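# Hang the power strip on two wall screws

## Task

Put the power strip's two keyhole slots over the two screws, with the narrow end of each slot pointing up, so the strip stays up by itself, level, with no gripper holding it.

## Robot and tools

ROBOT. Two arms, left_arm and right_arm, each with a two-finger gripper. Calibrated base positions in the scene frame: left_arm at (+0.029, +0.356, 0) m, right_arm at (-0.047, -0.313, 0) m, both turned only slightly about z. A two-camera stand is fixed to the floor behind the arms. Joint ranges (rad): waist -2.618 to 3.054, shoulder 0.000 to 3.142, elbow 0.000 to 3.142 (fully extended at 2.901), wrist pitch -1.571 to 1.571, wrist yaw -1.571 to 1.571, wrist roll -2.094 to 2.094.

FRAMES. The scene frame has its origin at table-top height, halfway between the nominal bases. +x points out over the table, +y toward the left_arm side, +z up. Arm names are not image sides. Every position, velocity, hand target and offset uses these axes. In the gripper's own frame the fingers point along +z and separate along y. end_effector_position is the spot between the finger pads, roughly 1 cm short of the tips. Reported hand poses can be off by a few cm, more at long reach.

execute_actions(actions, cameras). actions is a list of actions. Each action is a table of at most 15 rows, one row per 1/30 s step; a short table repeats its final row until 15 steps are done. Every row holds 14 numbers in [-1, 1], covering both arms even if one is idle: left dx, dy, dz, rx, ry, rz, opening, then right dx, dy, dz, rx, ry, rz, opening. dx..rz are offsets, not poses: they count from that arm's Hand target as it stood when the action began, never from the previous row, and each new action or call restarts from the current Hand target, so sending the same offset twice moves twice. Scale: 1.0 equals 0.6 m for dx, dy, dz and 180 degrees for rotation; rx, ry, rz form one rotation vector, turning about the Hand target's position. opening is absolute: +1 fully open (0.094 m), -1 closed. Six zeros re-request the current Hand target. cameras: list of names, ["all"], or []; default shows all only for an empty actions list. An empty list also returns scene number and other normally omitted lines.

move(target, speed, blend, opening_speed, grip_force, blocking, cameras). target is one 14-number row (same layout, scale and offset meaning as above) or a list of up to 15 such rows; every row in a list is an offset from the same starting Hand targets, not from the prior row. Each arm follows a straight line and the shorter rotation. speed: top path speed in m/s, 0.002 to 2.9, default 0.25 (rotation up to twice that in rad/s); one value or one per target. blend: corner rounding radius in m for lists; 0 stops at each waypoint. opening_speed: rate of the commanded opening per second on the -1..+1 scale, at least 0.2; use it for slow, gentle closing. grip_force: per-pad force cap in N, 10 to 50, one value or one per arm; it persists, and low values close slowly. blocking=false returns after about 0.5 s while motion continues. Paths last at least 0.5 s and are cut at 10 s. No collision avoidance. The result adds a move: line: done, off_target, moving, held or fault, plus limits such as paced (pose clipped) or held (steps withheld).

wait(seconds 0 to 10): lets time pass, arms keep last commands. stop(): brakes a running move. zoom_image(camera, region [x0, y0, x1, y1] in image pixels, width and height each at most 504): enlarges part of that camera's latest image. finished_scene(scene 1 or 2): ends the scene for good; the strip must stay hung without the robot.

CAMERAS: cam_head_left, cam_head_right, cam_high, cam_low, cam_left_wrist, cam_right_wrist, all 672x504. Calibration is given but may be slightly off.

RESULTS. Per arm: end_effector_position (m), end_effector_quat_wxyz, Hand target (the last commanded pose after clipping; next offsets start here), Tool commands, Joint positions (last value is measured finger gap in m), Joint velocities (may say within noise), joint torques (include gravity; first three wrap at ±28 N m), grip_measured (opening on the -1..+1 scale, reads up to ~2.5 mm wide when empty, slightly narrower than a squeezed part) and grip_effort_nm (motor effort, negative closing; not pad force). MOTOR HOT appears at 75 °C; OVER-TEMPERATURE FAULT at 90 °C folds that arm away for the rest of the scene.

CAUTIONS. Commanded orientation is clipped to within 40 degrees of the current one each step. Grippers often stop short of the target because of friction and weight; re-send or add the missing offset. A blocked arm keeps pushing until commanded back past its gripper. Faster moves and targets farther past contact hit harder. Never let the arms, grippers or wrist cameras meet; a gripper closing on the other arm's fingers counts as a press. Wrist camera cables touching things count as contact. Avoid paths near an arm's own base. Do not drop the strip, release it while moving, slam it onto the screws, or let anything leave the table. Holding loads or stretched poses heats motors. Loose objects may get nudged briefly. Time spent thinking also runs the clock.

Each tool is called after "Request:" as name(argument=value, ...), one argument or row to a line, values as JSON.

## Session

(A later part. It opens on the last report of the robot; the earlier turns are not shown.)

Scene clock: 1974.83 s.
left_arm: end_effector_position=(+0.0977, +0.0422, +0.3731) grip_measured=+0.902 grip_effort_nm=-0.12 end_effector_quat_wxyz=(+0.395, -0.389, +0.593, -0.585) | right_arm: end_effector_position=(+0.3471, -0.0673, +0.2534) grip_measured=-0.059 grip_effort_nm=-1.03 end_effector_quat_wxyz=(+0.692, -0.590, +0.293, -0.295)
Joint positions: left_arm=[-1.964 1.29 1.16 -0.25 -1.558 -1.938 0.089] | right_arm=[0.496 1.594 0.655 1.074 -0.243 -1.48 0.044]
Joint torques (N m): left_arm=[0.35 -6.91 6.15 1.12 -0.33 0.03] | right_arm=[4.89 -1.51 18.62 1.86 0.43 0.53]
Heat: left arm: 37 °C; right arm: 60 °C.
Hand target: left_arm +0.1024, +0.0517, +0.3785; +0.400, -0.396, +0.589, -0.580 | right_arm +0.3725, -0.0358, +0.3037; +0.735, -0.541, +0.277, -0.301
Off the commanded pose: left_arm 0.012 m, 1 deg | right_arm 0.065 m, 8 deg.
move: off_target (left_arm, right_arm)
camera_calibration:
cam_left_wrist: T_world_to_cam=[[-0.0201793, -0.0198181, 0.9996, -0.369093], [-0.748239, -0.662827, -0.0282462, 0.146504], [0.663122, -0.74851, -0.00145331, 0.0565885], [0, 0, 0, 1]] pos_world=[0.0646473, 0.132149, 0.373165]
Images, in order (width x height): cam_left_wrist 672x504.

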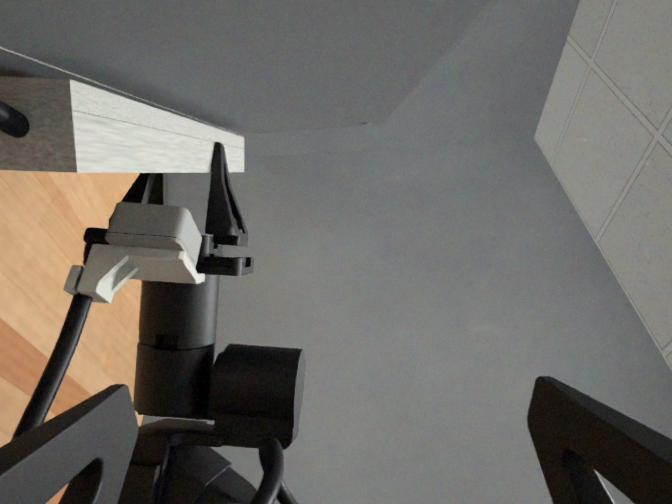

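Request:
move(
  target=[
    [0,0,0,0,0,0,0.9,-0.063,-0.075,0.002,0.004,0.0046,0.0,-0.35],
    [0,0,0,0,0,0,0.9,0.003,0.004,-0.003,0.004,0.0046,0.0,-0.35],
  ],
  speed=0.06,
  cameras=["cam_left_wrist"],
)

Request:
zoom_image(
  camera="cam_left_wrist",
  region=[0, 40, 320, 280],
)

Scene clock: 1983.27 s.
left_arm: end_effector_position=(+0.0977, +0.0422, +0.3731) grip_measured=+0.902 grip_effort_nm=-0.12 end_effector_quat_wxyz=(+0.395, -0.389, +0.593, -0.585) | right_arm: end_effector_position=(+0.3476, -0.0674, +0.2553) grip_measured=-0.059 grip_effort_nm=-1.02 end_effector_quat_wxyz=(+0.695, -0.586, +0.298, -0.292)
Joint positions: left_arm=[-1.964 1.29 1.16 -0.25 -1.558 -1.938 0.089] | right_arm=[0.497 1.593 0.659 1.073 -0.238 -1.465 0.044]
Joint torques (N m): left_arm=[0.34 -6.97 6.19 1.1 -0.34 0.03] | right_arm=[5.29 -0.55 19.06 1.82 0.54 0.52]
Heat: left arm: 37 °C; right arm: 59 °C.
Hand target: left_arm +0.1024, +0.0517, +0.3785; +0.400, -0.396, +0.589, -0.580 | right_arm +0.3742, -0.0333, +0.3018; +0.736, -0.539, +0.284, -0.295
Off the commanded pose: left_arm 0.012 m, 1 deg | right_arm 0.064 m, 7 deg.
move: off_target (left_arm, right_arm)
camera_calibration:
cam_left_wrist: T_world_to_cam=[[-0.0201793, -0.0198181, 0.9996, -0.369093], [-0.748239, -0.662827, -0.0282462, 0.146504], [0.663122, -0.74851, -0.00145331, 0.0565885], [0, 0, 0, 1]] pos_world=[0.0646473, 0.132149, 0.373165]
Images, in order (width x height): cam_left_wrist 672x504.

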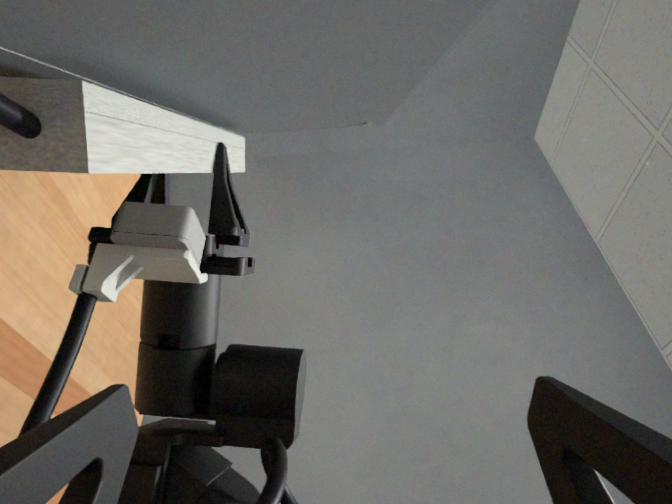

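Scaled by 1.575.

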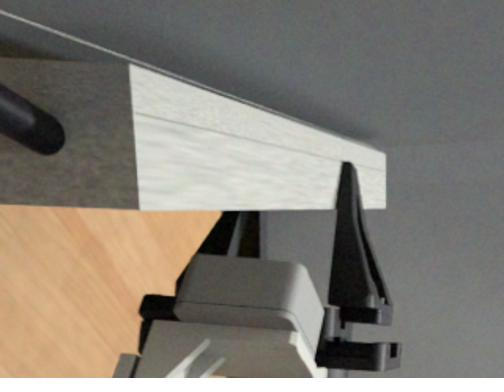

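Request:
move(
  target=[
    [0,0,0,0,0,0,0.9,-0.07,-0.083,-0.013,0.0,0.0,0.0,-0.35],
    [0,0,0,0,0,0,0.9,0.0,0.0,-0.013,0.0,0.0,0.0,-0.35],
  ],
  speed=0.05,
  cameras=["cam_left_wrist"],
)

Request:
zoom_image(
  camera="cam_left_wrist",
  region=[0, 40, 320, 280],
)

Scene clock: 1990.57 s.
left_arm: end_effector_position=(+0.0977, +0.0422, +0.3731) grip_measured=+0.902 grip_effort_nm=-0.12 end_effector_quat_wxyz=(+0.395, -0.389, +0.593, -0.585) | right_arm: end_effector_position=(+0.3477, -0.0658, +0.2434) grip_measured=-0.060 grip_effort_nm=-1.02 end_effector_quat_wxyz=(+0.695, -0.586, +0.301, -0.289)
Joint positions: left_arm=[-1.964 1.29 1.16 -0.25 -1.558 -1.938 0.089] | right_arm=[0.502 1.631 0.64 1.127 -0.232 -1.459 0.044]
Joint torques (N m): left_arm=[0.32 -6.95 6.15 1.1 -0.35 0.03] | right_arm=[4.85 -2.06 19.11 1.76 0.46 0.46]
Heat: left arm: 37 °C; right arm: 61 °C.
Hand target: left_arm +0.1024, +0.0517, +0.3785; +0.400, -0.396, +0.589, -0.580 | right_arm +0.3743, -0.0333, +0.2940; +0.736, -0.539, +0.284, -0.295
Off the commanded pose: left_arm 0.012 m, 1 deg | right_arm 0.066 m, 8 deg.
move: off_target (left_arm, right_arm)
camera_calibration:
cam_left_wrist: T_world_to_cam=[[-0.0201793, -0.0198181, 0.9996, -0.369093], [-0.748239, -0.662827, -0.0282462, 0.146504], [0.663122, -0.74851, -0.00145331, 0.0565885], [0, 0, 0, 1]] pos_world=[0.0646473, 0.132149, 0.373165]
Images, in order (width x height): cam_left_wrist 672x504.

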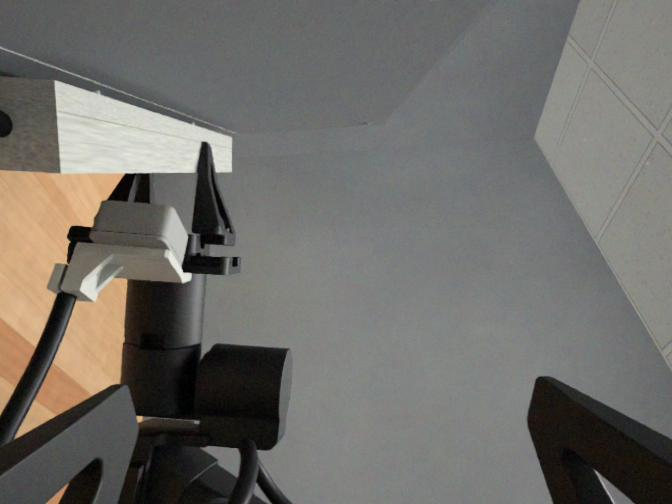

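Scaled by 1.575.

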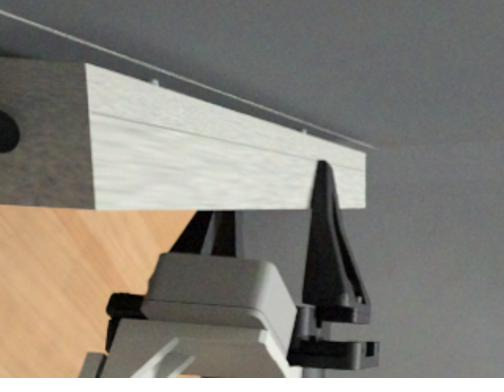

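Request:
move(
  target=[
    [0,0,0,0,0,0,0.9,-0.07,-0.083,0.0115,-0.002,-0.0024,0.0,-0.35],
    [0,0,0,0,0,0,0.9,0.0,0.0,0.0115,-0.002,-0.0024,0.0,-0.35],
  ],
  speed=0.05,
  cameras=["cam_left_wrist"],
)

Request:
zoom_image(
  camera="cam_left_wrist",
  region=[0, 40, 320, 280],
)

Scene clock: 1998.63 s.
left_arm: end_effector_position=(+0.0977, +0.0422, +0.3731) grip_measured=+0.902 grip_effort_nm=-0.12 end_effector_quat_wxyz=(+0.395, -0.389, +0.593, -0.585) | right_arm: end_effector_position=(+0.3541, -0.0655, +0.2487) grip_measured=-0.061 grip_effort_nm=-1.03 end_effector_quat_wxyz=(+0.688, -0.588, +0.306, -0.297)
Joint positions: left_arm=[-1.964 1.29 1.16 -0.25 -1.558 -1.938 0.089] | right_arm=[0.504 1.623 0.673 1.075 -0.211 -1.472 0.044]
Joint torques (N m): left_arm=[0.31 -6.98 6.16 1.1 -0.34 0.03] | right_arm=[4.33 -2.56 17.94 1.92 0.23 0.51]
Heat: left arm: 37 °C; right arm: 61 °C.
Hand target: left_arm +0.1024, +0.0517, +0.3785; +0.400, -0.396, +0.589, -0.580 | right_arm +0.3743, -0.0333, +0.3009; +0.736, -0.540, +0.280, -0.298
Off the commanded pose: left_arm 0.012 m, 1 deg | right_arm 0.065 m, 8 deg.
move: off_target (left_arm, right_arm)
camera_calibration:
cam_left_wrist: T_world_to_cam=[[-0.0201793, -0.0198181, 0.9996, -0.369093], [-0.748239, -0.662827, -0.0282462, 0.146504], [0.663122, -0.74851, -0.00145331, 0.0565885], [0, 0, 0, 1]] pos_world=[0.0646473, 0.132149, 0.373165]
Images, in order (width x height): cam_left_wrist 672x504.

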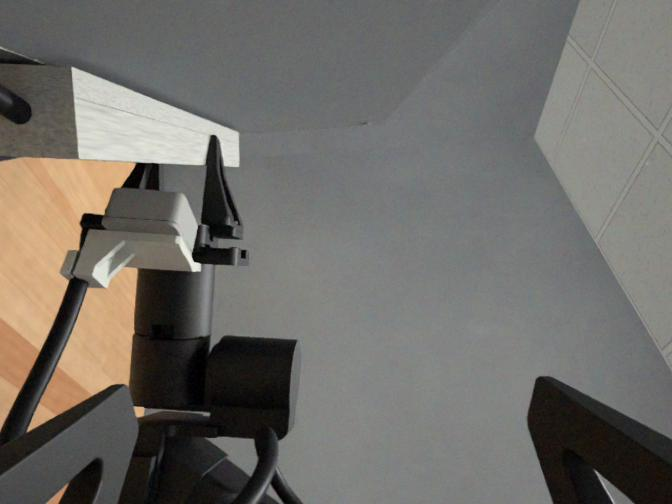

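Scaled by 1.575.

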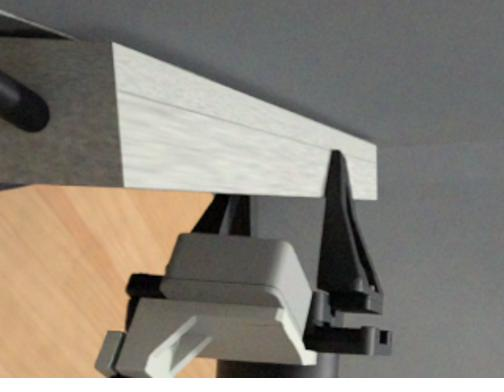

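Request:
move(
  target=[
    [0,0,0,0,0,0,0.9,-0.02,-0.025,-0.03,0,0,0.0,-0.35],
    [0,0,0,0,0,0,0.9,-0.02,-0.025,-0.07,0,0,0.0,-0.35],
  ],
  speed=0.05,
  cameras=["cam_left_wrist"],
)

Request:
zoom_image(
  camera="cam_left_wrist",
  region=[0, 40, 320, 280],
)

Scene clock: 2005.90 s.
left_arm: end_effector_position=(+0.0977, +0.0422, +0.3731) grip_measured=+0.902 grip_effort_nm=-0.12 end_effector_quat_wxyz=(+0.395, -0.389, +0.593, -0.585) | right_arm: end_effector_position=(+0.3527, -0.0669, +0.2453) grip_measured=-0.063 grip_effort_nm=-1.02 end_effector_quat_wxyz=(+0.723, -0.549, +0.289, -0.305)
Joint positions: left_arm=[-1.964 1.29 1.16 -0.25 -1.558 -1.938 0.089] | right_arm=[0.502 1.739 0.636 1.341 -0.212 -1.435 0.044]
Joint torques (N m): left_arm=[0.35 -6.97 6.17 1.11 -0.34 0.03] | right_arm=[2.88 -3.92 12.03 1.23 0.1 0.12]
Heat: left arm: 37 °C; right arm: 60 °C.
Hand target: left_arm +0.1024, +0.0517, +0.3785; +0.400, -0.396, +0.589, -0.580 | right_arm +0.3622, -0.0482, +0.2589; +0.736, -0.540, +0.280, -0.298
Off the commanded pose: left_arm 0.012 m, 1 deg | right_arm 0.025 m, 2 deg.
move: off_target (left_arm, right_arm)
camera_calibration:
cam_left_wrist: T_world_to_cam=[[-0.0201793, -0.0198181, 0.9996, -0.369093], [-0.748239, -0.662827, -0.0282462, 0.146504], [0.663122, -0.74851, -0.00145331, 0.0565885], [0, 0, 0, 1]] pos_world=[0.0646473, 0.132149, 0.373165]
Images, in order (width x height): cam_left_wrist 672x504.

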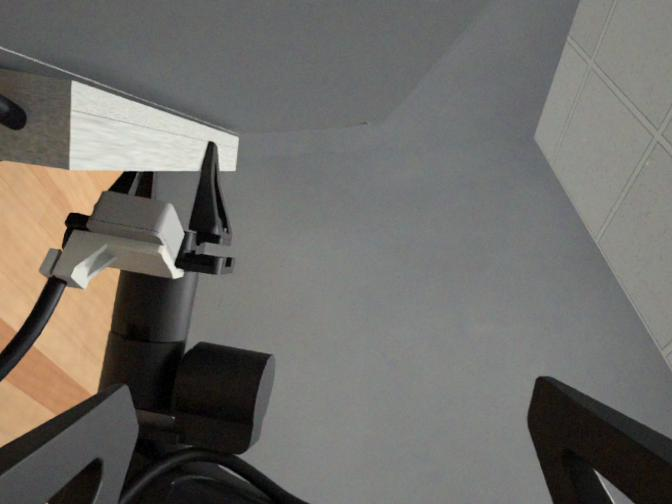

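Scaled by 1.575.

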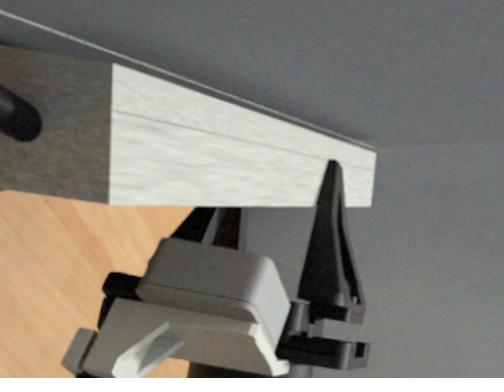

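Request:
move(
  target=[0,0,0,0,0,0,0.9,-0.0,-0.0,0.0,-0.042,0.035,0.0,-0.35],
  speed=0.05,
  cameras=["cam_left_wrist"],
)

Request:
zoom_image(
  camera="cam_left_wrist",
  region=[0, 40, 320, 280],
)

Scene clock: 2012.23 s.
left_arm: end_effector_position=(+0.0977, +0.0422, +0.3731) grip_measured=+0.902 grip_effort_nm=-0.12 end_effector_quat_wxyz=(+0.395, -0.389, +0.593, -0.585) | right_arm: end_effector_position=(+0.3544, -0.0663, +0.2465) grip_measured=-0.063 grip_effort_nm=-1.03 end_effector_quat_wxyz=(+0.677, -0.598, +0.305, -0.300)
Joint positions: left_arm=[-1.964 1.29 1.16 -0.25 -1.558 -1.938 0.089] | right_arm=[0.502 1.608 0.677 1.031 -0.211 -1.495 0.044]
Joint torques (N m): left_arm=[0.34 -6.93 6.2 1.11 -0.35 0.03] | right_arm=[2.11 -4.9 12.92 0.85 -0.1 0.11]
Heat: left arm: 37 °C; right arm: 59 °C.
Hand target: left_arm +0.1024, +0.0517, +0.3785; +0.400, -0.396, +0.589, -0.580 | right_arm +0.3623, -0.0484, +0.2590; +0.682, -0.603, +0.300, -0.286
Off the commanded pose: left_arm 0.012 m, 1 deg | right_arm 0.023 m, 2 deg.
move: off_target (left_arm, right_arm)
camera_calibration:
cam_left_wrist: T_world_to_cam=[[-0.0201793, -0.0198181, 0.9996, -0.369093], [-0.748239, -0.662827, -0.0282462, 0.146504], [0.663122, -0.74851, -0.00145331, 0.0565885], [0, 0, 0, 1]] pos_world=[0.0646473, 0.132149, 0.373165]
Images, in order (width x height): cam_left_wrist 672x504.

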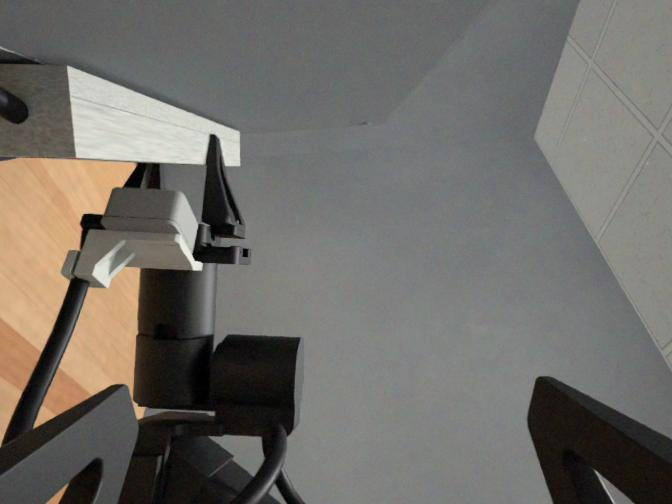

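Scaled by 1.575.

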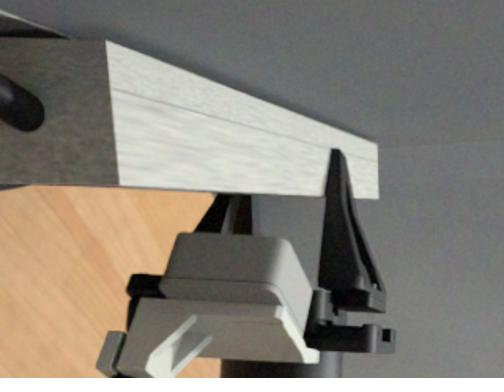

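Request:
move(
  target=[
    [0,0,0,0,0,0,0.9,-0.005,-0.006,-0.02,-0.01,0.008,0.0,-0.35],
    [0,0,0,0,0,0,0.9,-0.01,-0.012,-0.05,-0.015,0.012,0.0,-0.35],
  ],
  speed=0.03,
  cameras=["cam_left_wrist"],
)

Request:
zoom_image(
  camera="cam_left_wrist",
  region=[0, 40, 320, 280],
)

Scene clock: 2018.40 s.
left_arm: end_effector_position=(+0.0977, +0.0422, +0.3731) grip_measured=+0.902 grip_effort_nm=-0.12 end_effector_quat_wxyz=(+0.395, -0.389, +0.593, -0.585) | right_arm: end_effector_position=(+0.3539, -0.0660, +0.2463) grip_measured=-0.064 grip_effort_nm=-1.02 end_effector_quat_wxyz=(+0.675, -0.601, +0.304, -0.301)
Joint positions: left_arm=[-1.964 1.29 1.16 -0.25 -1.558 -1.938 0.089] | right_arm=[0.502 1.603 0.679 1.018 -0.214 -1.502 0.044]
Joint torques (N m): left_arm=[0.36 -6.95 6.16 1.11 -0.34 0.02] | right_arm=[0.73 -3.75 7.75 1.1 -0.21 -0.1]
Heat: left arm: 37 °C; right arm: 58 °C.
Hand target: left_arm +0.1024, +0.0517, +0.3785; +0.400, -0.396, +0.589, -0.580 | right_arm +0.3562, -0.0555, +0.2289; +0.662, -0.624, +0.306, -0.281
Off the commanded pose: left_arm 0.012 m, 1 deg | right_arm 0.020 m, 4 deg.
move: off_target (left_arm, right_arm)
camera_calibration:
cam_left_wrist: T_world_to_cam=[[-0.0201793, -0.0198181, 0.9996, -0.369093], [-0.748239, -0.662827, -0.0282462, 0.146504], [0.663122, -0.74851, -0.00145331, 0.0565885], [0, 0, 0, 1]] pos_world=[0.0646473, 0.132149, 0.373165]
Images, in order (width x height): cam_left_wrist 672x504.

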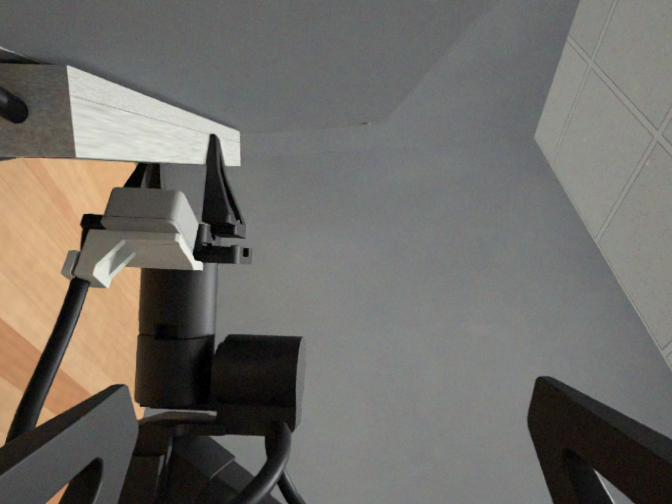

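Scaled by 1.575.

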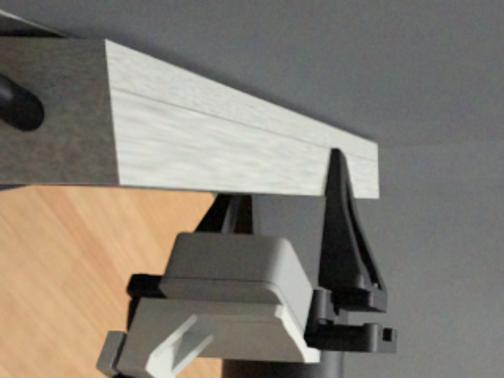

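Request:
move(
  target=[0,0,0,0,0,0,0.9,0.0,0.0,-0.05,-0.006,0.005,0.0,-0.35],
  speed=0.03,
  cameras=["cam_left_wrist"],
)

Request:
zoom_image(
  camera="cam_left_wrist",
  region=[0, 40, 320, 280],
)

Scene clock: 2025.07 s.
left_arm: end_effector_position=(+0.0977, +0.0422, +0.3731) grip_measured=+0.902 grip_effort_nm=-0.12 end_effector_quat_wxyz=(+0.395, -0.389, +0.593, -0.585) | right_arm: end_effector_position=(+0.3532, -0.0667, +0.2441) grip_measured=-0.066 grip_effort_nm=-1.02 end_effector_quat_wxyz=(+0.693, -0.583, +0.294, -0.307)
Joint positions: left_arm=[-1.964 1.29 1.16 -0.25 -1.558 -1.938 0.089] | right_arm=[0.501 1.658 0.652 1.157 -0.217 -1.488 0.044]
Joint torques (N m): left_arm=[0.32 -6.9 6.19 1.11 -0.34 0.02] | right_arm=[0.77 -3.3 5.39 0.67 -0.15 -0.32]
Heat: left arm: 37 °C; right arm: 56 °C.
Hand target: left_arm +0.1024, +0.0517, +0.3785; +0.400, -0.396, +0.589, -0.580 | right_arm +0.3563, -0.0555, +0.1989; +0.654, -0.632, +0.308, -0.279
Off the commanded pose: left_arm 0.012 m, 1 deg | right_arm 0.047 m, 8 deg.
move: off_target (left_arm, right_arm)
camera_calibration:
cam_left_wrist: T_world_to_cam=[[-0.0201793, -0.0198181, 0.9996, -0.369093], [-0.748239, -0.662827, -0.0282462, 0.146504], [0.663122, -0.74851, -0.00145331, 0.0565885], [0, 0, 0, 1]] pos_world=[0.0646473, 0.132149, 0.373165]
Images, in order (width x height): cam_left_wrist 672x504.

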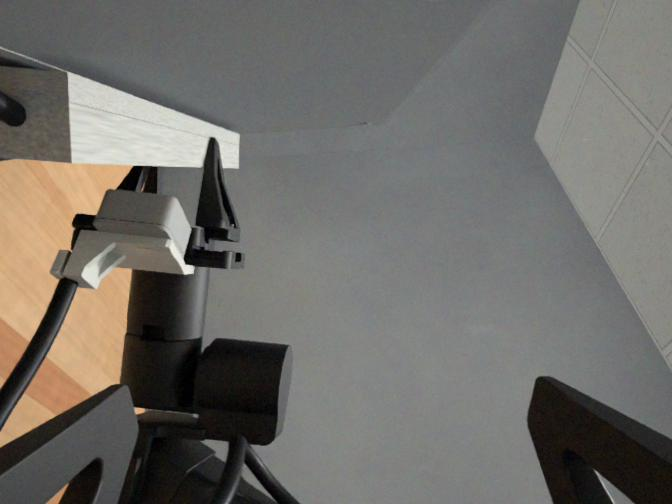

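Scaled by 1.575.

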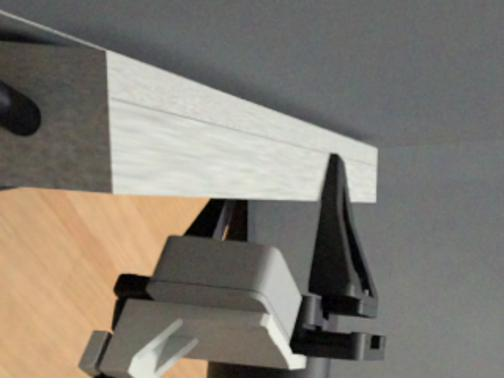

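Request:
move(
  target=[0,0,0,0,0,0,0.9,0.017,-0.004,0.02,-0.02,0.016,0.0,-0.35],
  speed=0.03,
  cameras=["cam_left_wrist"],
)

Request:
zoom_image(
  camera="cam_left_wrist",
  region=[0, 40, 320, 280],
)

Request:
move(
  target=[0,0,0,0,0,0,0.9,-0.024,0.018,0.0,0,0,0.0,-0.35],
  speed=0.03,
  cameras=["cam_left_wrist"],
)

Request:
zoom_image(
  camera="cam_left_wrist",
  region=[0, 40, 320, 280],
)

Scene clock: 2034.43 s.
left_arm: end_effector_position=(+0.0977, +0.0422, +0.3731) grip_measured=+0.902 grip_effort_nm=-0.12 end_effector_quat_wxyz=(+0.395, -0.389, +0.593, -0.585) | right_arm: end_effector_position=(+0.3546, -0.0662, +0.2436) grip_measured=-0.066 grip_effort_nm=-1.02 end_effector_quat_wxyz=(+0.670, -0.613, +0.293, -0.298)
Joint positions: left_arm=[-1.964 1.29 1.16 -0.25 -1.558 -1.938 0.089] | right_arm=[0.487 1.603 0.685 0.998 -0.253 -1.524 0.044]
Joint torques (N m): left_arm=[0.34 -6.94 6.17 1.1 -0.34 0.02] | right_arm=[0.39 -4.01 9.7 0.1 -0.02 -0.25]
Heat: left arm: 37 °C; right arm: 54 °C.
Hand target: left_arm +0.1024, +0.0517, +0.3785; +0.400, -0.396, +0.589, -0.580 | right_arm +0.3664, -0.0579, +0.2110; +0.626, -0.659, +0.315, -0.273
Off the commanded pose: left_arm 0.012 m, 1 deg | right_arm 0.036 m, 8 deg.
move: off_target (left_arm, right_arm)
camera_calibration:
cam_left_wrist: T_world_to_cam=[[-0.0201793, -0.0198181, 0.9996, -0.369093], [-0.748239, -0.662827, -0.0282462, 0.146504], [0.663122, -0.74851, -0.00145331, 0.0565885], [0, 0, 0, 1]] pos_world=[0.0646473, 0.132149, 0.373165]
Images, in order (width x height): cam_left_wrist 672x504.

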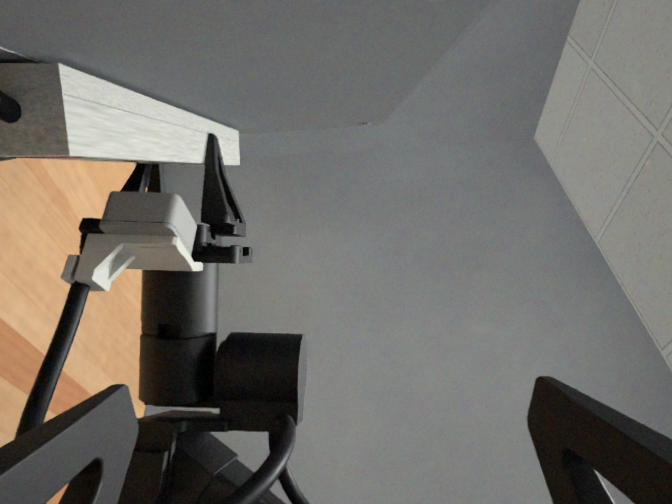

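Scaled by 1.575.

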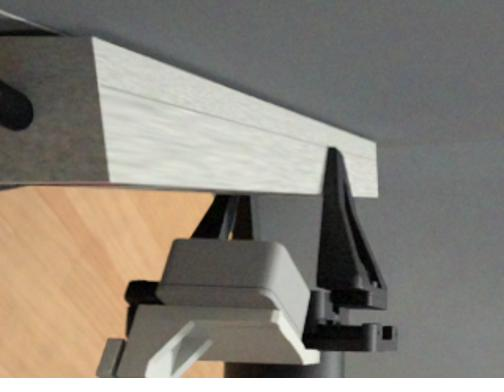

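Scene clock: 2035.40 s.
left_arm: end_effector_position=(+0.0977, +0.0422, +0.3731) grip_measured=+0.902 grip_effort_nm=-0.12 end_effector_quat_wxyz=(+0.395, -0.389, +0.593, -0.585) | right_arm: end_effector_position=(+0.3544, -0.0648, +0.2348) grip_measured=-0.066 grip_effort_nm=-1.03 end_effector_quat_wxyz=(+0.650, -0.625, +0.307, -0.306)
Joint positions: left_arm=[-1.964 1.29 1.16 -0.25 -1.558 -1.938 0.089] | right_arm=[0.51 1.59 0.685 0.937 -0.197 -1.547 0.044]
Joint torques (N m): left_arm=[0.35 -6.93 6.2 1.1 -0.35 0.03] | right_arm=[2.92 -4.74 8.13 0.58 -0.05 0.02]
Heat: left arm: 37 °C; right arm: 54 °C.
Hand target: left_arm +0.1024, +0.0517, +0.3785; +0.400, -0.396, +0.589, -0.580 | right_arm +0.3521, -0.0472, +0.2111; +0.626, -0.659, +0.316, -0.273
Off the commanded pose: left_arm 0.012 m, 1 deg | right_arm 0.030 m, 6 deg.
move: off_target (left_arm, right_arm)
camera_calibration:
cam_left_wrist: T_world_to_cam=[[-0.0201793, -0.0198181, 0.9996, -0.369093], [-0.748239, -0.662827, -0.0282462, 0.146504], [0.663122, -0.74851, -0.00145331, 0.0565885], [0, 0, 0, 1]] pos_world=[0.0646473, 0.132149, 0.373165]
Images, in order (width x height): cam_left_wrist 672x504.

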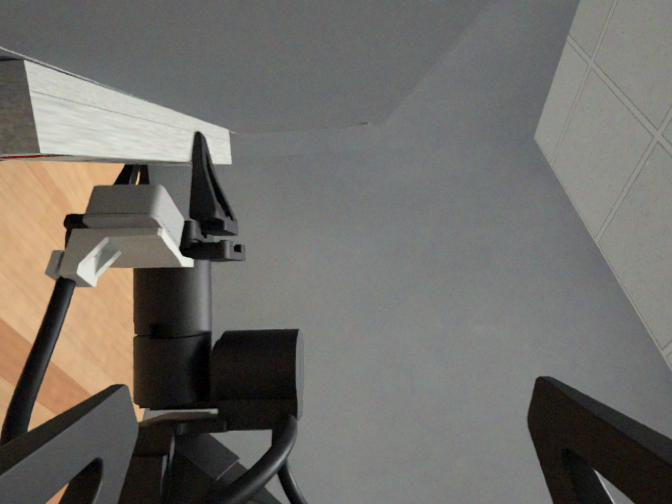

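Scaled by 1.575.

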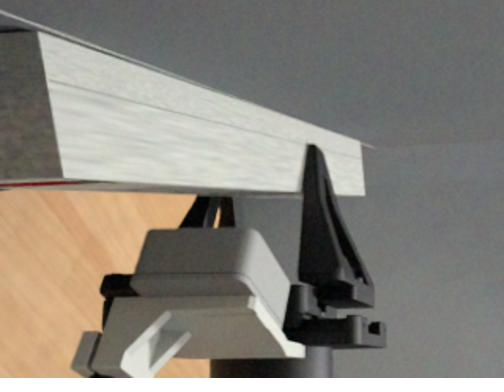

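Request:
move(
  target=[0,0,0,0,0,0,0.9,-0.025,-0.030,-0.0,0.01,-0.008,0.0,-0.35],
  speed=0.03,
  cameras=["cam_left_wrist","cam_high"],
)

Request:
zoom_image(
  camera="cam_left_wrist",
  region=[0, 40, 320, 280],
)

Scene clock: 2040.30 s.
left_arm: end_effector_position=(+0.0977, +0.0422, +0.3731) grip_measured=+0.902 grip_effort_nm=-0.12 end_effector_quat_wxyz=(+0.395, -0.389, +0.593, -0.585) | right_arm: end_effector_position=(+0.3527, -0.0655, +0.2330) grip_measured=-0.066 grip_effort_nm=-1.02 end_effector_quat_wxyz=(+0.652, -0.623, +0.311, -0.301)
Joint positions: left_arm=[-1.964 1.29 1.16 -0.25 -1.558 -1.938 0.089] | right_arm=[0.511 1.589 0.675 0.946 -0.197 -1.535 0.044]
Joint torques (N m): left_arm=[0.29 -6.94 6.19 1.1 -0.35 0.03] | right_arm=[0.2 -7.77 1.95 1.2 -0.36 0.02]
Heat: left arm: 37 °C; right arm: 53 °C.
Hand target: left_arm +0.1024, +0.0517, +0.3785; +0.400, -0.396, +0.589, -0.580 | right_arm +0.3370, -0.0651, +0.2110; +0.640, -0.646, +0.312, -0.276
Off the commanded pose: left_arm 0.012 m, 1 deg | right_arm 0.027 m, 4 deg.
move: off_target (left_arm, right_arm)
camera_calibration:
cam_left_wrist: T_world_to_cam=[[-0.0201793, -0.0198181, 0.9996, -0.369093], [-0.748239, -0.662827, -0.0282462, 0.146504], [0.663122, -0.74851, -0.00145331, 0.0565885], [0, 0, 0, 1]] pos_world=[0.0646473, 0.132149, 0.373165]
Images, in order (width x height): cam_high 672x504, cam_left_wrist 672x504.

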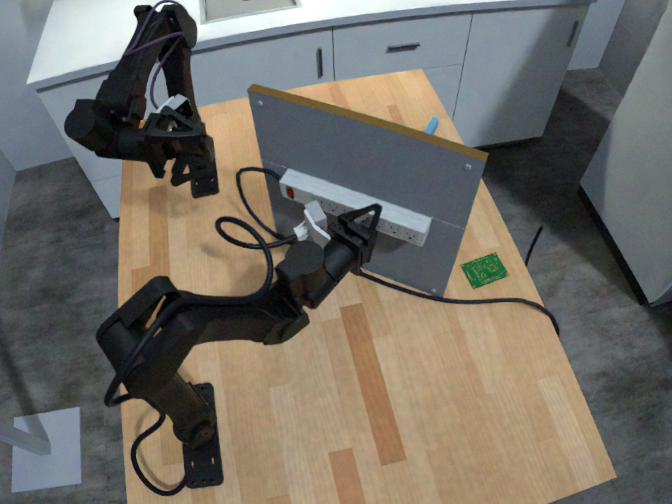

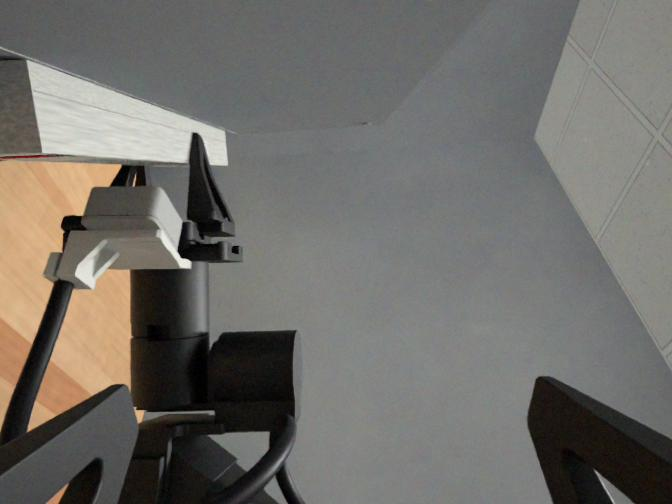

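Scaled by 1.575.

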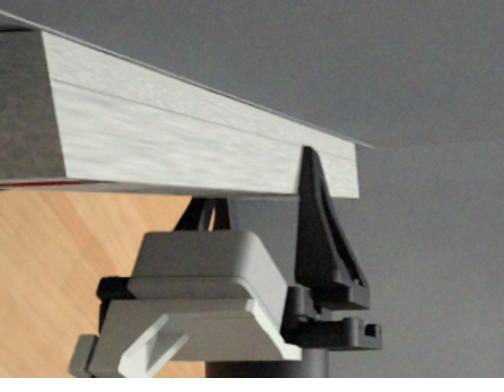

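Request:
move(
  target=[
    [0,0,0,0,0,0,0.9,0.012,0.012,0.085,0,0,0,-0.35],
    [0,0,0,0,0,0,0.9,0.012,0.012,0.085,0,0,0,-0.02],
    [0,0,0,0,0,0,0.9,0.012,0.012,0.085,0,0,0,0.4],
  ],
  speed=0.04,
  opening_speed=0.2,
  cameras=["cam_left_wrist","cam_high"],
)

Request:
zoom_image(
  camera="cam_left_wrist",
  region=[0, 40, 320, 280],
)

Scene clock: 2051.47 s.
left_arm: end_effector_position=(+0.0977, +0.0422, +0.3731) grip_measured=+0.902 grip_effort_nm=-0.12 end_effector_quat_wxyz=(+0.395, -0.389, +0.593, -0.585) | right_arm: end_effector_position=(+0.3480, -0.0630, +0.2319) grip_measured=+0.397 grip_effort_nm=0.16 end_effector_quat_wxyz=(-0.613, +0.664, -0.327, +0.276)
Joint positions: left_arm=[-1.964 1.29 1.16 -0.25 -1.558 -1.938 0.089] | right_arm=[0.517 1.502 0.74 0.662 -0.205 -1.556 0.066]
Joint torques (N m): left_arm=[0.29 -6.94 6.16 1.1 -0.35 0.03] | right_arm=[0.36 -8.49 9.09 1.59 -0.17 0.22]
Heat: left arm: 37 °C; right arm: 52 °C.
Hand target: left_arm +0.1024, +0.0517, +0.3785; +0.400, -0.396, +0.589, -0.580 | right_arm +0.3443, -0.0579, +0.2619; -0.640, +0.646, -0.312, +0.276
Off the commanded pose: left_arm 0.012 m, 1 deg | right_arm 0.031 m, 4 deg.
move: off_target (left_arm, right_arm); target 2's new opening was sent with right_arm's hand 0.028 m and 4 deg from that target; target 3's new opening was sent with right_arm's hand 0.027 m and 4 deg from that target
camera_calibration:
cam_left_wrist: T_world_to_cam=[[-0.0201793, -0.0198181, 0.9996, -0.369093], [-0.748239, -0.662827, -0.0282462, 0.146504], [0.663122, -0.74851, -0.00145331, 0.0565885], [0, 0, 0, 1]] pos_world=[0.0646473, 0.132149, 0.373165]
Images, in order (width x height): cam_high 672x504, cam_left_wrist 672x504.

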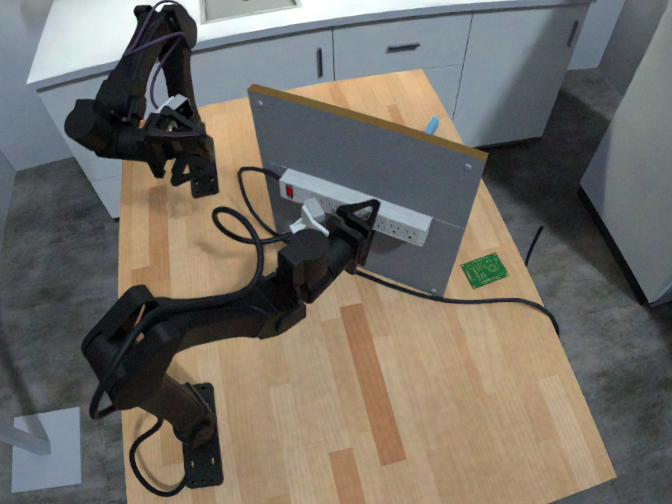

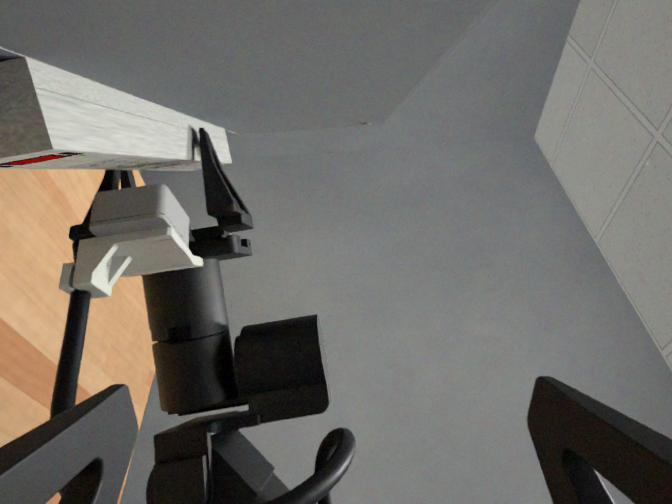

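Scaled by 1.575.

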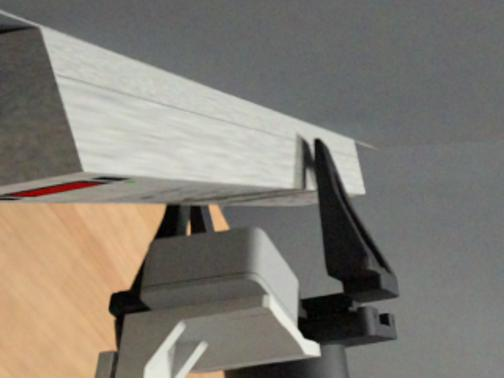

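Request:
move(
  target=[
    [0,0,0,0,0,0,0.9,0,0,-0.012,0.0,0.0,0,0.7],
    [0,0,0,0,0,0,0.9,-0.04,-0.048,-0.012,0,0,0,0.7],
  ],
  speed=0.04,
  opening_speed=0.3,
  cameras=["cam_left_wrist","cam_high"],
)

Request:
zoom_image(
  camera="cam_left_wrist",
  region=[0, 40, 320, 280],
)

Scene clock: 2061.40 s.
left_arm: end_effector_position=(+0.0977, +0.0422, +0.3731) grip_measured=+0.902 grip_effort_nm=-0.11 end_effector_quat_wxyz=(+0.395, -0.389, +0.593, -0.585) | right_arm: end_effector_position=(+0.3266, -0.0849, +0.2461) grip_measured=+0.697 grip_effort_nm=0.16 end_effector_quat_wxyz=(+0.628, -0.654, +0.316, -0.281)
Joint positions: left_arm=[-1.964 1.29 1.16 -0.25 -1.558 -1.938 0.089] | right_arm=[0.474 1.372 0.647 0.669 -0.258 -1.556 0.08]
Joint torques (N m): left_arm=[0.35 -6.95 6.17 1.1 -0.34 0.03] | right_arm=[-0.54 -6.97 5.74 1.54 -0.17 0.2]
Heat: left arm: 37 °C; right arm: 51 °C.
Hand target: left_arm +0.1024, +0.0517, +0.3785; +0.400, -0.396, +0.589, -0.580 | right_arm +0.3203, -0.0867, +0.2549; +0.640, -0.646, +0.312, -0.276
Off the commanded pose: left_arm 0.012 m, 1 deg | right_arm 0.011 m, 2 deg.
move: off_target (left_arm, right_arm)
camera_calibration:
cam_left_wrist: T_world_to_cam=[[-0.0201793, -0.0198181, 0.9996, -0.369093], [-0.748239, -0.662827, -0.0282462, 0.146504], [0.663122, -0.74851, -0.00145331, 0.0565885], [0, 0, 0, 1]] pos_world=[0.0646473, 0.132149, 0.373165]
Images, in order (width x height): cam_high 672x504, cam_left_wrist 672x504.

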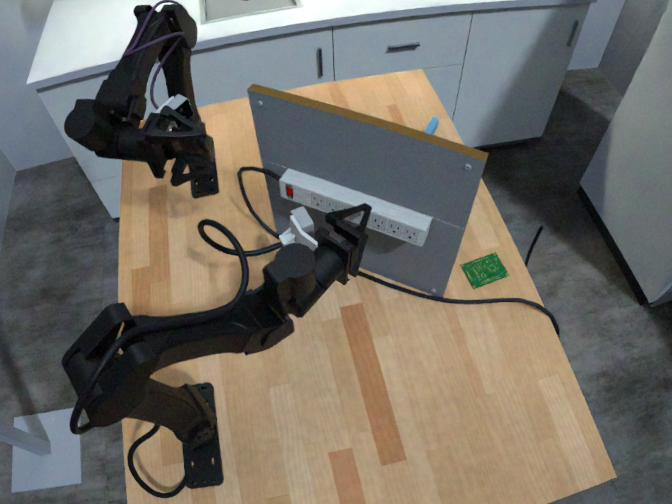

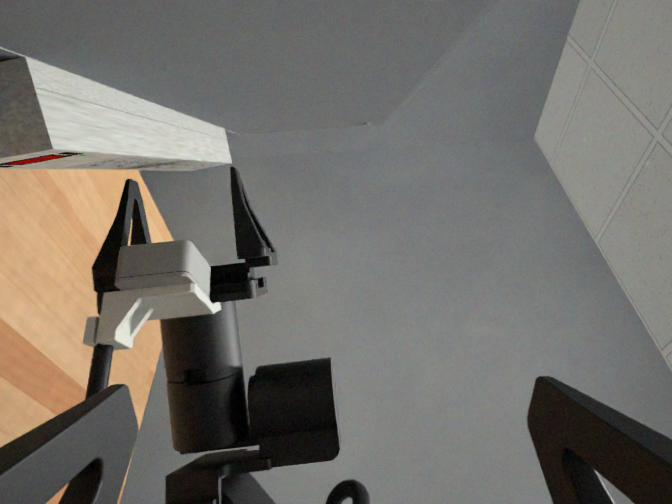

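Scaled by 1.575.

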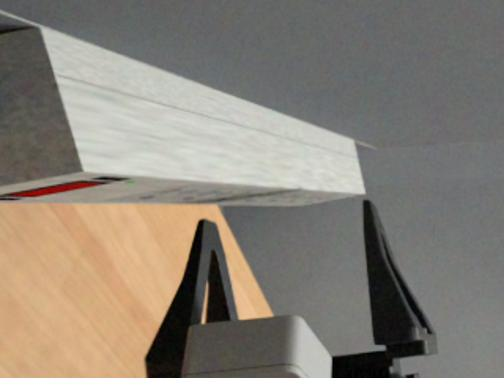

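Request:
move(
  target=[0,0,0,0,0,0,0.9,-0.125,-0.15,0,0,0,0,0.7],
  speed=0.2,
  cameras=["all"],
)

Request:
zoom_image(
  camera="cam_high",
  region=[220, 80, 500, 300],
)

Request:
zoom_image(
  camera="cam_low",
  region=[150, 0, 350, 320],
)

Scene clock: 2069.03 s.
left_arm: end_effector_position=(+0.0977, +0.0422, +0.3731) grip_measured=+0.902 grip_effort_nm=-0.12 end_effector_quat_wxyz=(+0.395, -0.389, +0.593, -0.585) | right_arm: end_effector_position=(+0.2491, -0.1778, +0.2547) grip_measured=+0.697 grip_effort_nm=0.16 end_effector_quat_wxyz=(+0.635, -0.646, +0.316, -0.282)
Joint positions: left_arm=[-1.964 1.29 1.16 -0.25 -1.558 -1.938 0.089] | right_arm=[0.151 0.829 0.391 0.396 -0.58 -1.556 0.08]
Joint torques (N m): left_arm=[0.34 -6.93 6.17 1.1 -0.35 0.04] | right_arm=[-0.51 -2.29 6.69 1.43 -0.21 0.06]
Heat: left arm: 37 °C; right arm: 51 °C.
Hand target: left_arm +0.1024, +0.0517, +0.3785; +0.400, -0.396, +0.589, -0.580 | right_arm +0.2453, -0.1767, +0.2548; +0.640, -0.646, +0.312, -0.276
Off the commanded pose: left_arm 0.012 m, 1 deg | right_arm 0.004 m, 1 deg.
move: off_target (left_arm)
camera_calibration:
cam_left_wrist: T_world_to_cam=[[-0.0201793, -0.0198181, 0.9996, -0.369093], [-0.748239, -0.662827, -0.0282462, 0.146504], [0.663122, -0.74851, -0.00145331, 0.0565885], [0, 0, 0, 1]] pos_world=[0.0646473, 0.132149, 0.373165]
cam_right_wrist: T_world_to_cam=[[0.00690457, -0.00162146, 0.999975, -0.260173], [0.249242, -0.968436, -0.00329127, -0.194214], [0.968417, 0.249258, -0.0062825, -0.100928], [0, 0, 0, 1]] pos_world=[0.147943, -0.163348, 0.258894]

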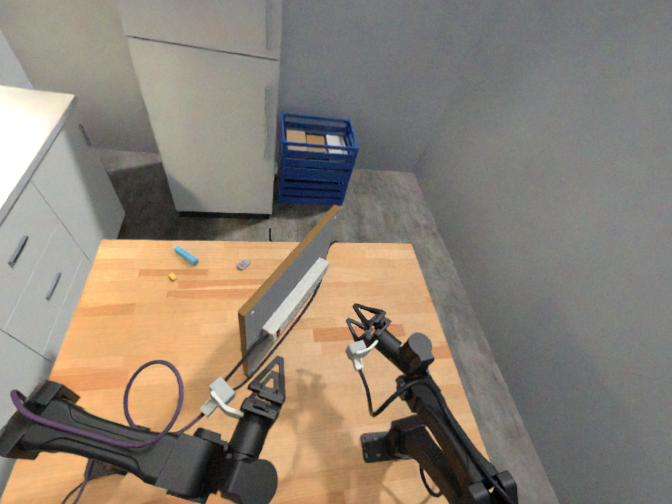

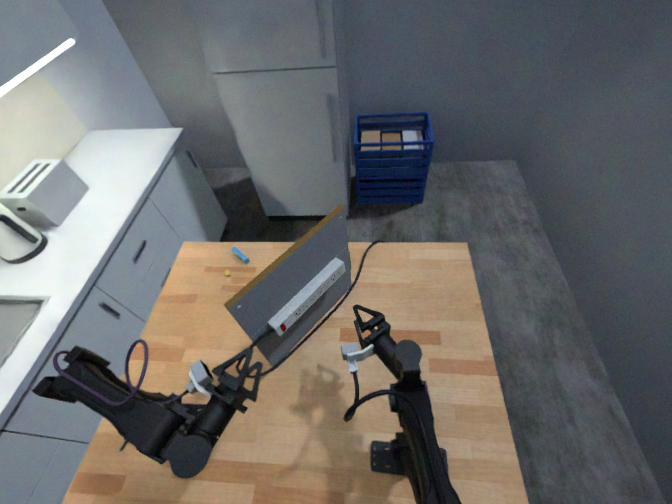

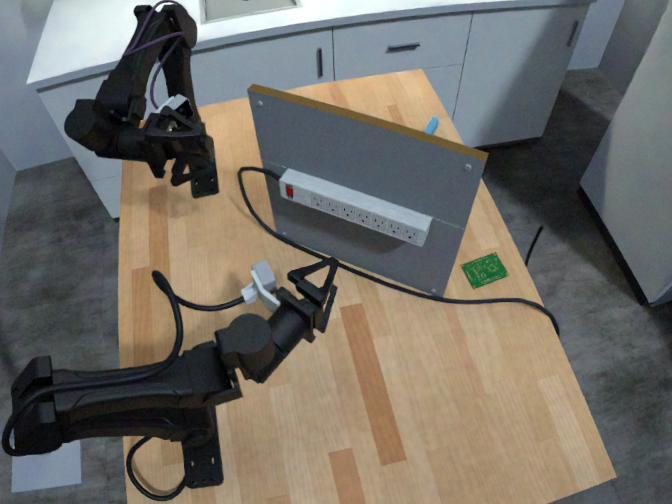

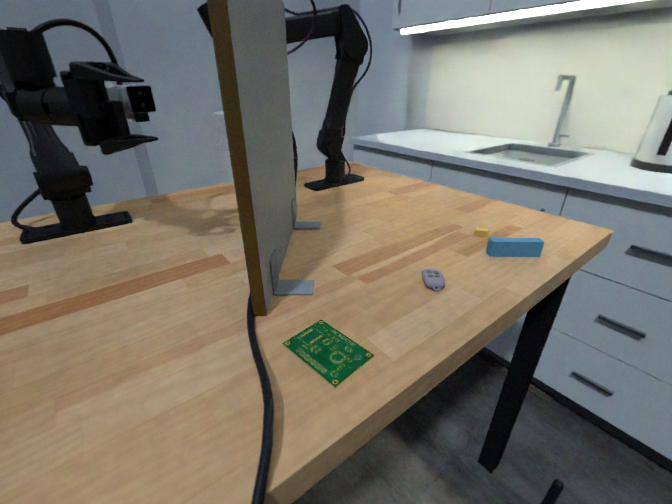

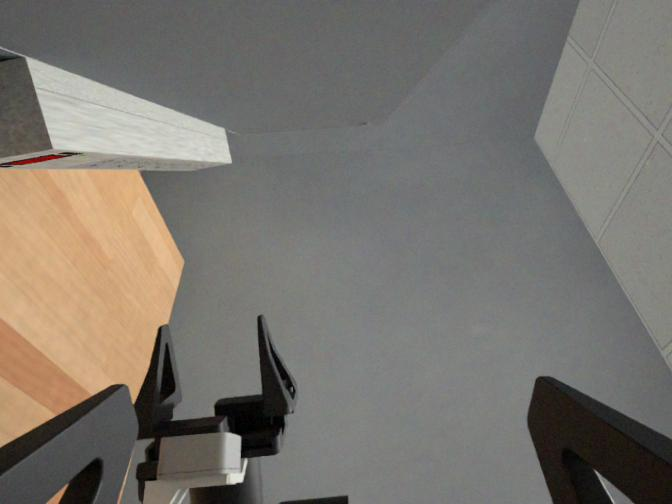

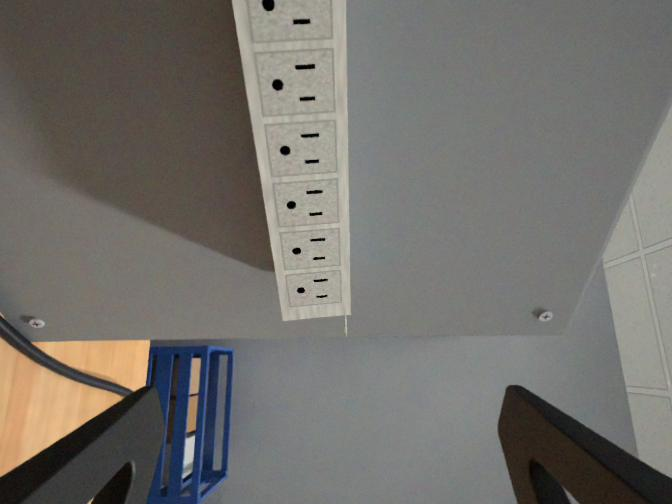

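Scaled by 1.800.

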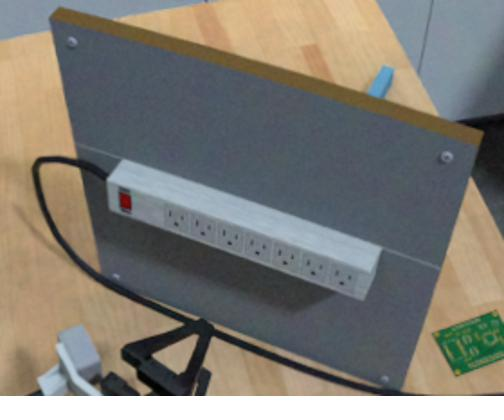

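Scaled by 1.575.

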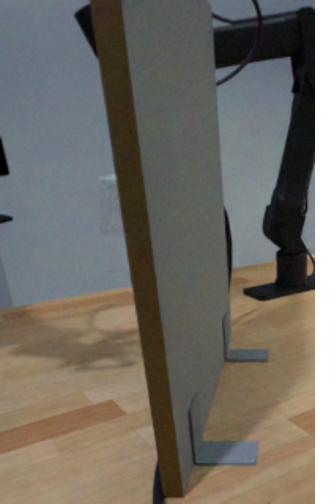

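Request:
move(
  target=[
    [0,0,0,0,0,0,0.9,0.11,0.13,-0.02,0,0,0,-0.9],
    [0,0,0,0,0,0,0.9,0.155,0.186,-0.02,0,0,0,-0.9],
  ],
  speed=0.06,
  cameras=["cam_left_wrist","cam_high"],
)

Request:
zoom_image(
  camera="cam_left_wrist",
  region=[0, 40, 320, 280],
)

Scene clock: 2078.77 s.
left_arm: end_effector_position=(+0.0977, +0.0422, +0.3731) grip_measured=+0.902 grip_effort_nm=-0.12 end_effector_quat_wxyz=(+0.395, -0.389, +0.593, -0.585) | right_arm: end_effector_position=(+0.3281, -0.0741, +0.2180) grip_measured=-0.897 grip_effort_nm=-0.14 end_effector_quat_wxyz=(+0.617, -0.667, +0.320, -0.267)
Joint positions: left_arm=[-1.964 1.29 1.16 -0.25 -1.558 -1.938 0.089] | right_arm=[0.499 1.449 0.627 0.723 -0.249 -1.556 0.005]
Joint torques (N m): left_arm=[0.32 -6.95 6.16 1.1 -0.35 0.03] | right_arm=[1.13 -3.69 11.28 1.81 0.1 0.19]
Heat: left arm: 37 °C; right arm: 51 °C.
Hand target: left_arm +0.1024, +0.0517, +0.3785; +0.400, -0.396, +0.589, -0.580 | right_arm +0.3383, -0.0651, +0.2428; +0.640, -0.646, +0.312, -0.276
Off the commanded pose: left_arm 0.012 m, 1 deg | right_arm 0.028 m, 4 deg.
move: off_target (left_arm, right_arm)
camera_calibration:
cam_left_wrist: T_world_to_cam=[[-0.0201793, -0.0198181, 0.9996, -0.369093], [-0.748239, -0.662827, -0.0282462, 0.146504], [0.663122, -0.74851, -0.00145331, 0.0565885], [0, 0, 0, 1]] pos_world=[0.0646473, 0.132149, 0.373165]
Images, in order (width x height): cam_high 672x504, cam_left_wrist 672x504.

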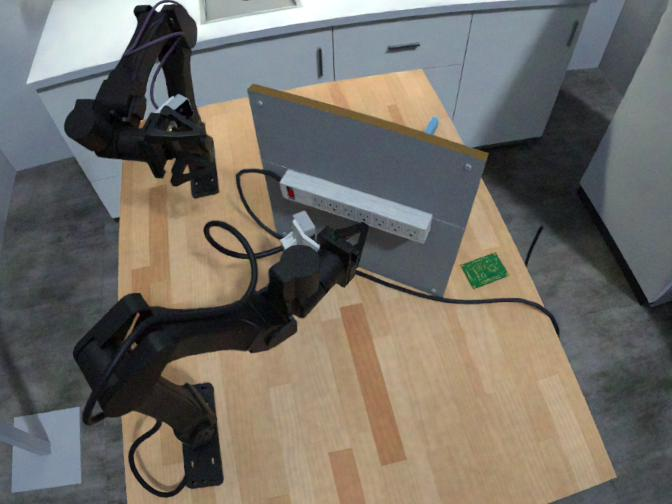

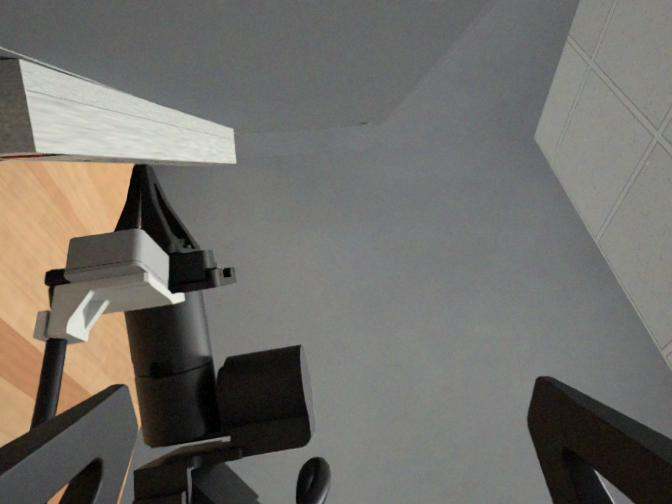

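Scaled by 1.575.

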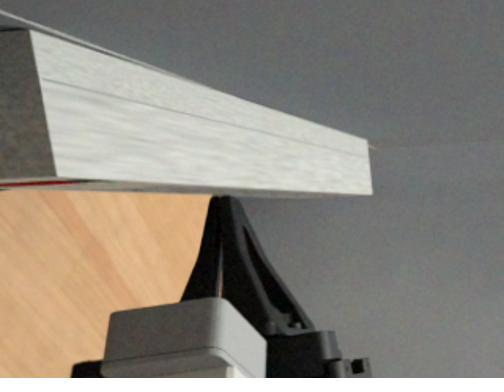

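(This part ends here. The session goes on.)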